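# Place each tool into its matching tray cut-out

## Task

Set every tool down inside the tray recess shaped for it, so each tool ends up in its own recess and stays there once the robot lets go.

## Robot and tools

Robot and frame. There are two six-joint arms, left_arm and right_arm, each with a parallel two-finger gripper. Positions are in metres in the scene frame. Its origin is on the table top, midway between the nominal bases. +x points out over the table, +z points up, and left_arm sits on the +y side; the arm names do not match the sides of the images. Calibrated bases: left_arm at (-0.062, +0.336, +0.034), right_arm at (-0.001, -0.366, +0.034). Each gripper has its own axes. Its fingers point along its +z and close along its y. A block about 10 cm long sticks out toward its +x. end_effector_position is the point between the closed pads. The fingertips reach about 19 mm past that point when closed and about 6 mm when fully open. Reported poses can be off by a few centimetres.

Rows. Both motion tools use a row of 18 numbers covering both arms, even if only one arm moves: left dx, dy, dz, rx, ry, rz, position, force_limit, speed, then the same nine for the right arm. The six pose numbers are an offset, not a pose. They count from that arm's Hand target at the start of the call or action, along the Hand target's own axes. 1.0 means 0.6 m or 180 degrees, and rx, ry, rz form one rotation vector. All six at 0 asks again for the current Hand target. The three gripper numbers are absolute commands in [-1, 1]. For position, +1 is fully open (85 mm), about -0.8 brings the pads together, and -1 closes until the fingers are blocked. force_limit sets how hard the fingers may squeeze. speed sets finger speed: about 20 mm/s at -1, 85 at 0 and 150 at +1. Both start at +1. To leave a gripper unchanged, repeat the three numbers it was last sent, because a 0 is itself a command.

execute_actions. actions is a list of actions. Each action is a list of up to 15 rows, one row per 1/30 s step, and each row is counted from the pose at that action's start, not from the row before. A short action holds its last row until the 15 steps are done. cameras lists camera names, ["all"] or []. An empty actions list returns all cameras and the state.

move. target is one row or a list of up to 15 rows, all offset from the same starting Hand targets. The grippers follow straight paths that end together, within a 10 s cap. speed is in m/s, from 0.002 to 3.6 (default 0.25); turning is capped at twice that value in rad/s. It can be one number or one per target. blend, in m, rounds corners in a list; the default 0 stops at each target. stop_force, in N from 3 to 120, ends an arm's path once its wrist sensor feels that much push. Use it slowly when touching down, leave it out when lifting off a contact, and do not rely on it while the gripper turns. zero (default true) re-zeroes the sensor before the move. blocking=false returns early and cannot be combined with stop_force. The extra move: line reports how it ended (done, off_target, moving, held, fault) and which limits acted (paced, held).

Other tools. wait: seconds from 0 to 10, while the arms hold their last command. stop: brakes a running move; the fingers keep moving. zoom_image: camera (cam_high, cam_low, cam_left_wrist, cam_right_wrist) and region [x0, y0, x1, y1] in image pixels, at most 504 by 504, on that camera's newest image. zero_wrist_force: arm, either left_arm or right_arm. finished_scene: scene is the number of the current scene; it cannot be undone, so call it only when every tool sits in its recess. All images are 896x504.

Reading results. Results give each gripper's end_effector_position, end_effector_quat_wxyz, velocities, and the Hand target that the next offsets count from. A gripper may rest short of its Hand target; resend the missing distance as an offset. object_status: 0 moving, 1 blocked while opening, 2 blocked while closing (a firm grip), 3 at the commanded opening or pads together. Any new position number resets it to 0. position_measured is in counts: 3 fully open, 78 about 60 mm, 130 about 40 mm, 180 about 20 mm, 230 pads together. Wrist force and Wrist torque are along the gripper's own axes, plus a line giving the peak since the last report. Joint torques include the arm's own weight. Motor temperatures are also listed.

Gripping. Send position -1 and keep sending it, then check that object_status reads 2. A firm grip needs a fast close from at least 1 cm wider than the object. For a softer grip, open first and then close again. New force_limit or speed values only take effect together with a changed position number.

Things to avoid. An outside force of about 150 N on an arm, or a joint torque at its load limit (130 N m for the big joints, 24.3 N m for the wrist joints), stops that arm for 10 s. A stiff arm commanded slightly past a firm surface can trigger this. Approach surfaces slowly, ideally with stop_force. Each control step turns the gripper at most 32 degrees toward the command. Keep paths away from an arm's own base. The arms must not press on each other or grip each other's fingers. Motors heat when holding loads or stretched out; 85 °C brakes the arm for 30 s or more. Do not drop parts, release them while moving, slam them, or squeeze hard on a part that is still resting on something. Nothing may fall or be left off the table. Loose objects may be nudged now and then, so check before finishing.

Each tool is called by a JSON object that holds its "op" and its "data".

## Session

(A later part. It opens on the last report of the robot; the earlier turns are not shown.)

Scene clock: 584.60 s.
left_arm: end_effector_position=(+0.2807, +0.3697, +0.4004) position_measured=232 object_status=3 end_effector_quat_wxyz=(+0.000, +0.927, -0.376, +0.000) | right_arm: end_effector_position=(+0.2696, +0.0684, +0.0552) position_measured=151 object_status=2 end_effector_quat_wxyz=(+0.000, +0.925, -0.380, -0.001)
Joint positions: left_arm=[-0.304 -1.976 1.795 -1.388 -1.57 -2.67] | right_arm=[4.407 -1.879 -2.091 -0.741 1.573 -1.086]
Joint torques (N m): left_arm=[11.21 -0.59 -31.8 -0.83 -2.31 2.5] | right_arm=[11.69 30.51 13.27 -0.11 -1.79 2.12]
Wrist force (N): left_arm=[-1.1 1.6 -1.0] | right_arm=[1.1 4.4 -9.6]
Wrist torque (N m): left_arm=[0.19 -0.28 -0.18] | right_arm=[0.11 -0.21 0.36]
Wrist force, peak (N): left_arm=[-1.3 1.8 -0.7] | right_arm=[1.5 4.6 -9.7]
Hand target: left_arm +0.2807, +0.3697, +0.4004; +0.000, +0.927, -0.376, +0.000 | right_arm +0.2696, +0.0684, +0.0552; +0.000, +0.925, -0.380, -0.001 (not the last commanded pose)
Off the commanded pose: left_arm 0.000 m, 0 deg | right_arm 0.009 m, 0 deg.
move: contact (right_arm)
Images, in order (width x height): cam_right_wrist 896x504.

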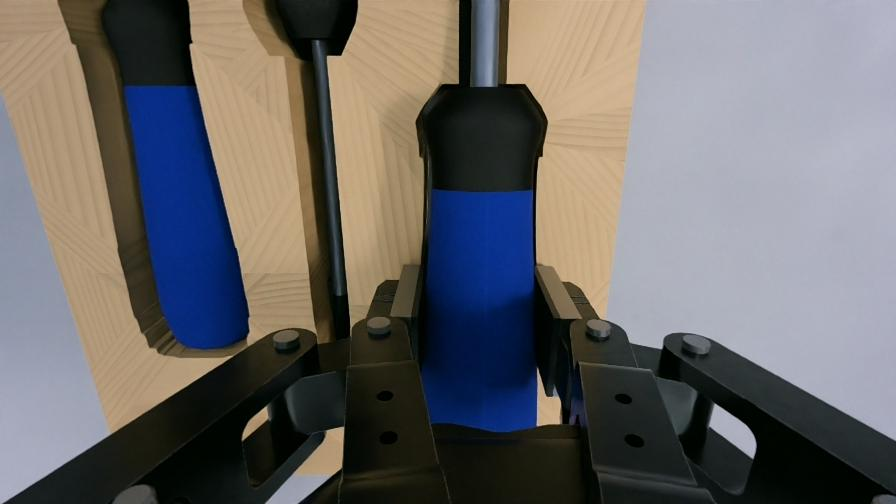

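{"op": "move", "data": {"target": [[0,0,0,0,0,0,-1,-0.5,0,0,0,-0.001,0,0,0,0.08,-0.5,-1],[0,0,0,0,0,0,-1,-0.5,0,0,0,-0.02,0,0,0,0.08,-0.5,-1],[0,0,0,0,0,0,-1,-0.5,0,0,0,-0.16,0,0,0,0.08,-0.5,-1]], "speed": [0.02,0.04,0.12], "cameras": ["cam_right_wrist","cam_high","cam_low"]}}

{"op": "zoom_image", "data": {"camera": "cam_low", "region": [390, 230, 480, 300]}}

{"op": "zoom_image", "data": {"camera": "cam_high", "region": [490, 200, 640, 350]}}

Scene clock: 592.97 s.
left_arm: end_effector_position=(+0.2807, +0.3697, +0.4004) position_measured=232 object_status=3 end_effector_quat_wxyz=(+0.000, +0.927, -0.376, +0.000) | right_arm: end_effector_position=(+0.2698, +0.0682, +0.1511) position_measured=119 object_status=3 end_effector_quat_wxyz=(-0.001, +0.925, -0.381, -0.001)
Joint positions: left_arm=[-0.304 -1.976 1.795 -1.388 -1.57 -2.67] | right_arm=[4.406 -1.717 -1.985 -1.009 1.573 -1.086]
Joint torques (N m): left_arm=[11.24 -0.84 -31 -1.23 -2.27 2.48] | right_arm=[9.8 35.39 26.72 0.18 -0.12 2.11]
Wrist force (N): left_arm=[-1.3 1.3 -0.7] | right_arm=[-0.5 1.6 1.1]
Wrist torque (N m): left_arm=[0.16 -0.25 -0.18] | right_arm=[-0.11 -0.17 0.41]
Wrist force, peak (N): left_arm=[-1.3 1.8 -0.8] | right_arm=[0.6 3.4 -11.0]
Hand target: left_arm +0.2807, +0.3697, +0.4004; +0.000, +0.927, -0.376, +0.000 | right_arm +0.2698, +0.0682, +0.1512; +0.000, +0.925, -0.380, -0.001
Off the commanded pose: left_arm 0.000 m, 0 deg | right_arm 0.000 m, 0 deg.
move: done
Images, in order (width x height): cam_high 896x504, cam_low 896x504, cam_right_wrist 896x504.

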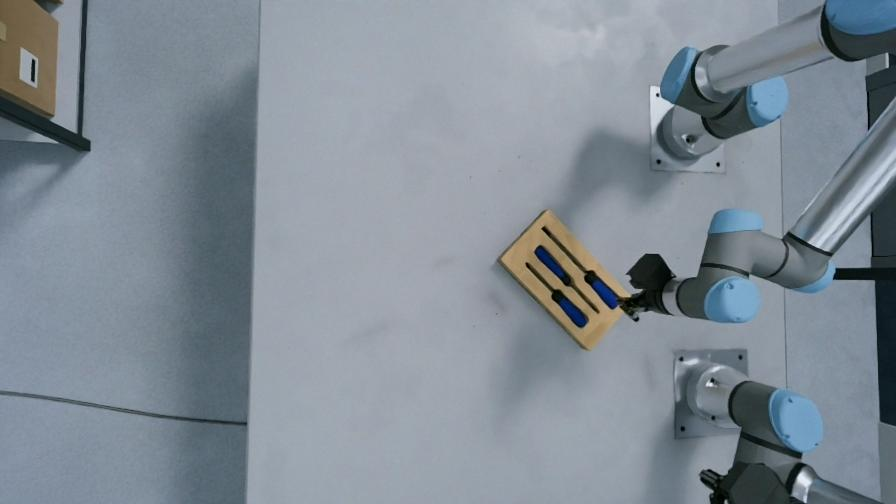

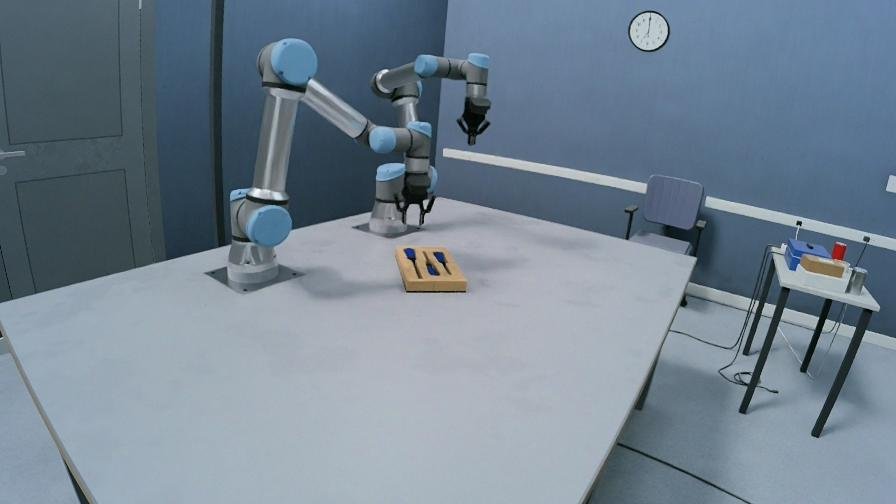

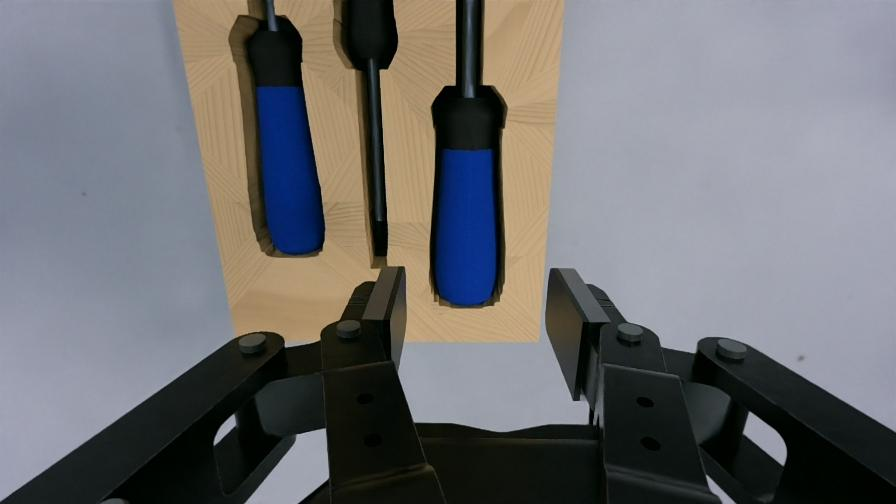

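Scaled by 5.600 from the camera's 896x504 image, which has a finer 1280x720 frame.

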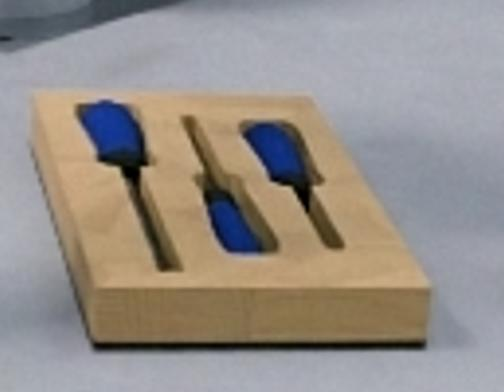

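Scaled by 3.360 from the camera's 896x504 image, which has a finer 1280x720 frame.

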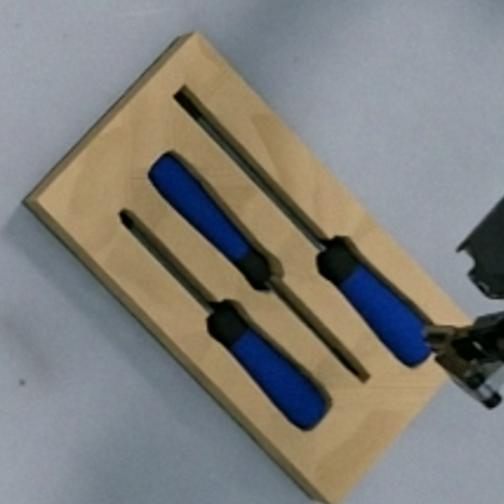

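{"op": "zoom_image", "data": {"camera": "cam_right_wrist", "region": [200, 0, 560, 340]}}

Scaled by 1.400 from the camera's 896x504 image, which has a finer 1280x720 frame.

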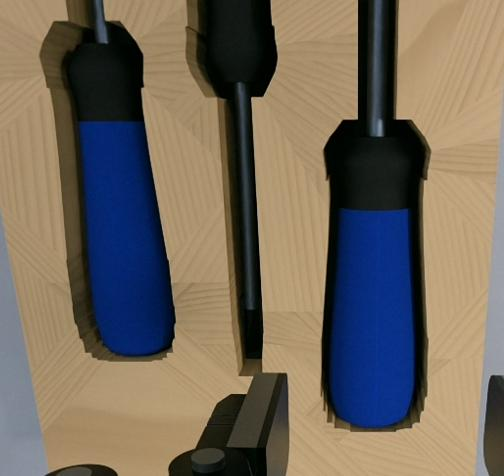

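{"op": "finished_scene", "data": {"scene": 2}}

The scene is finished: the task was done.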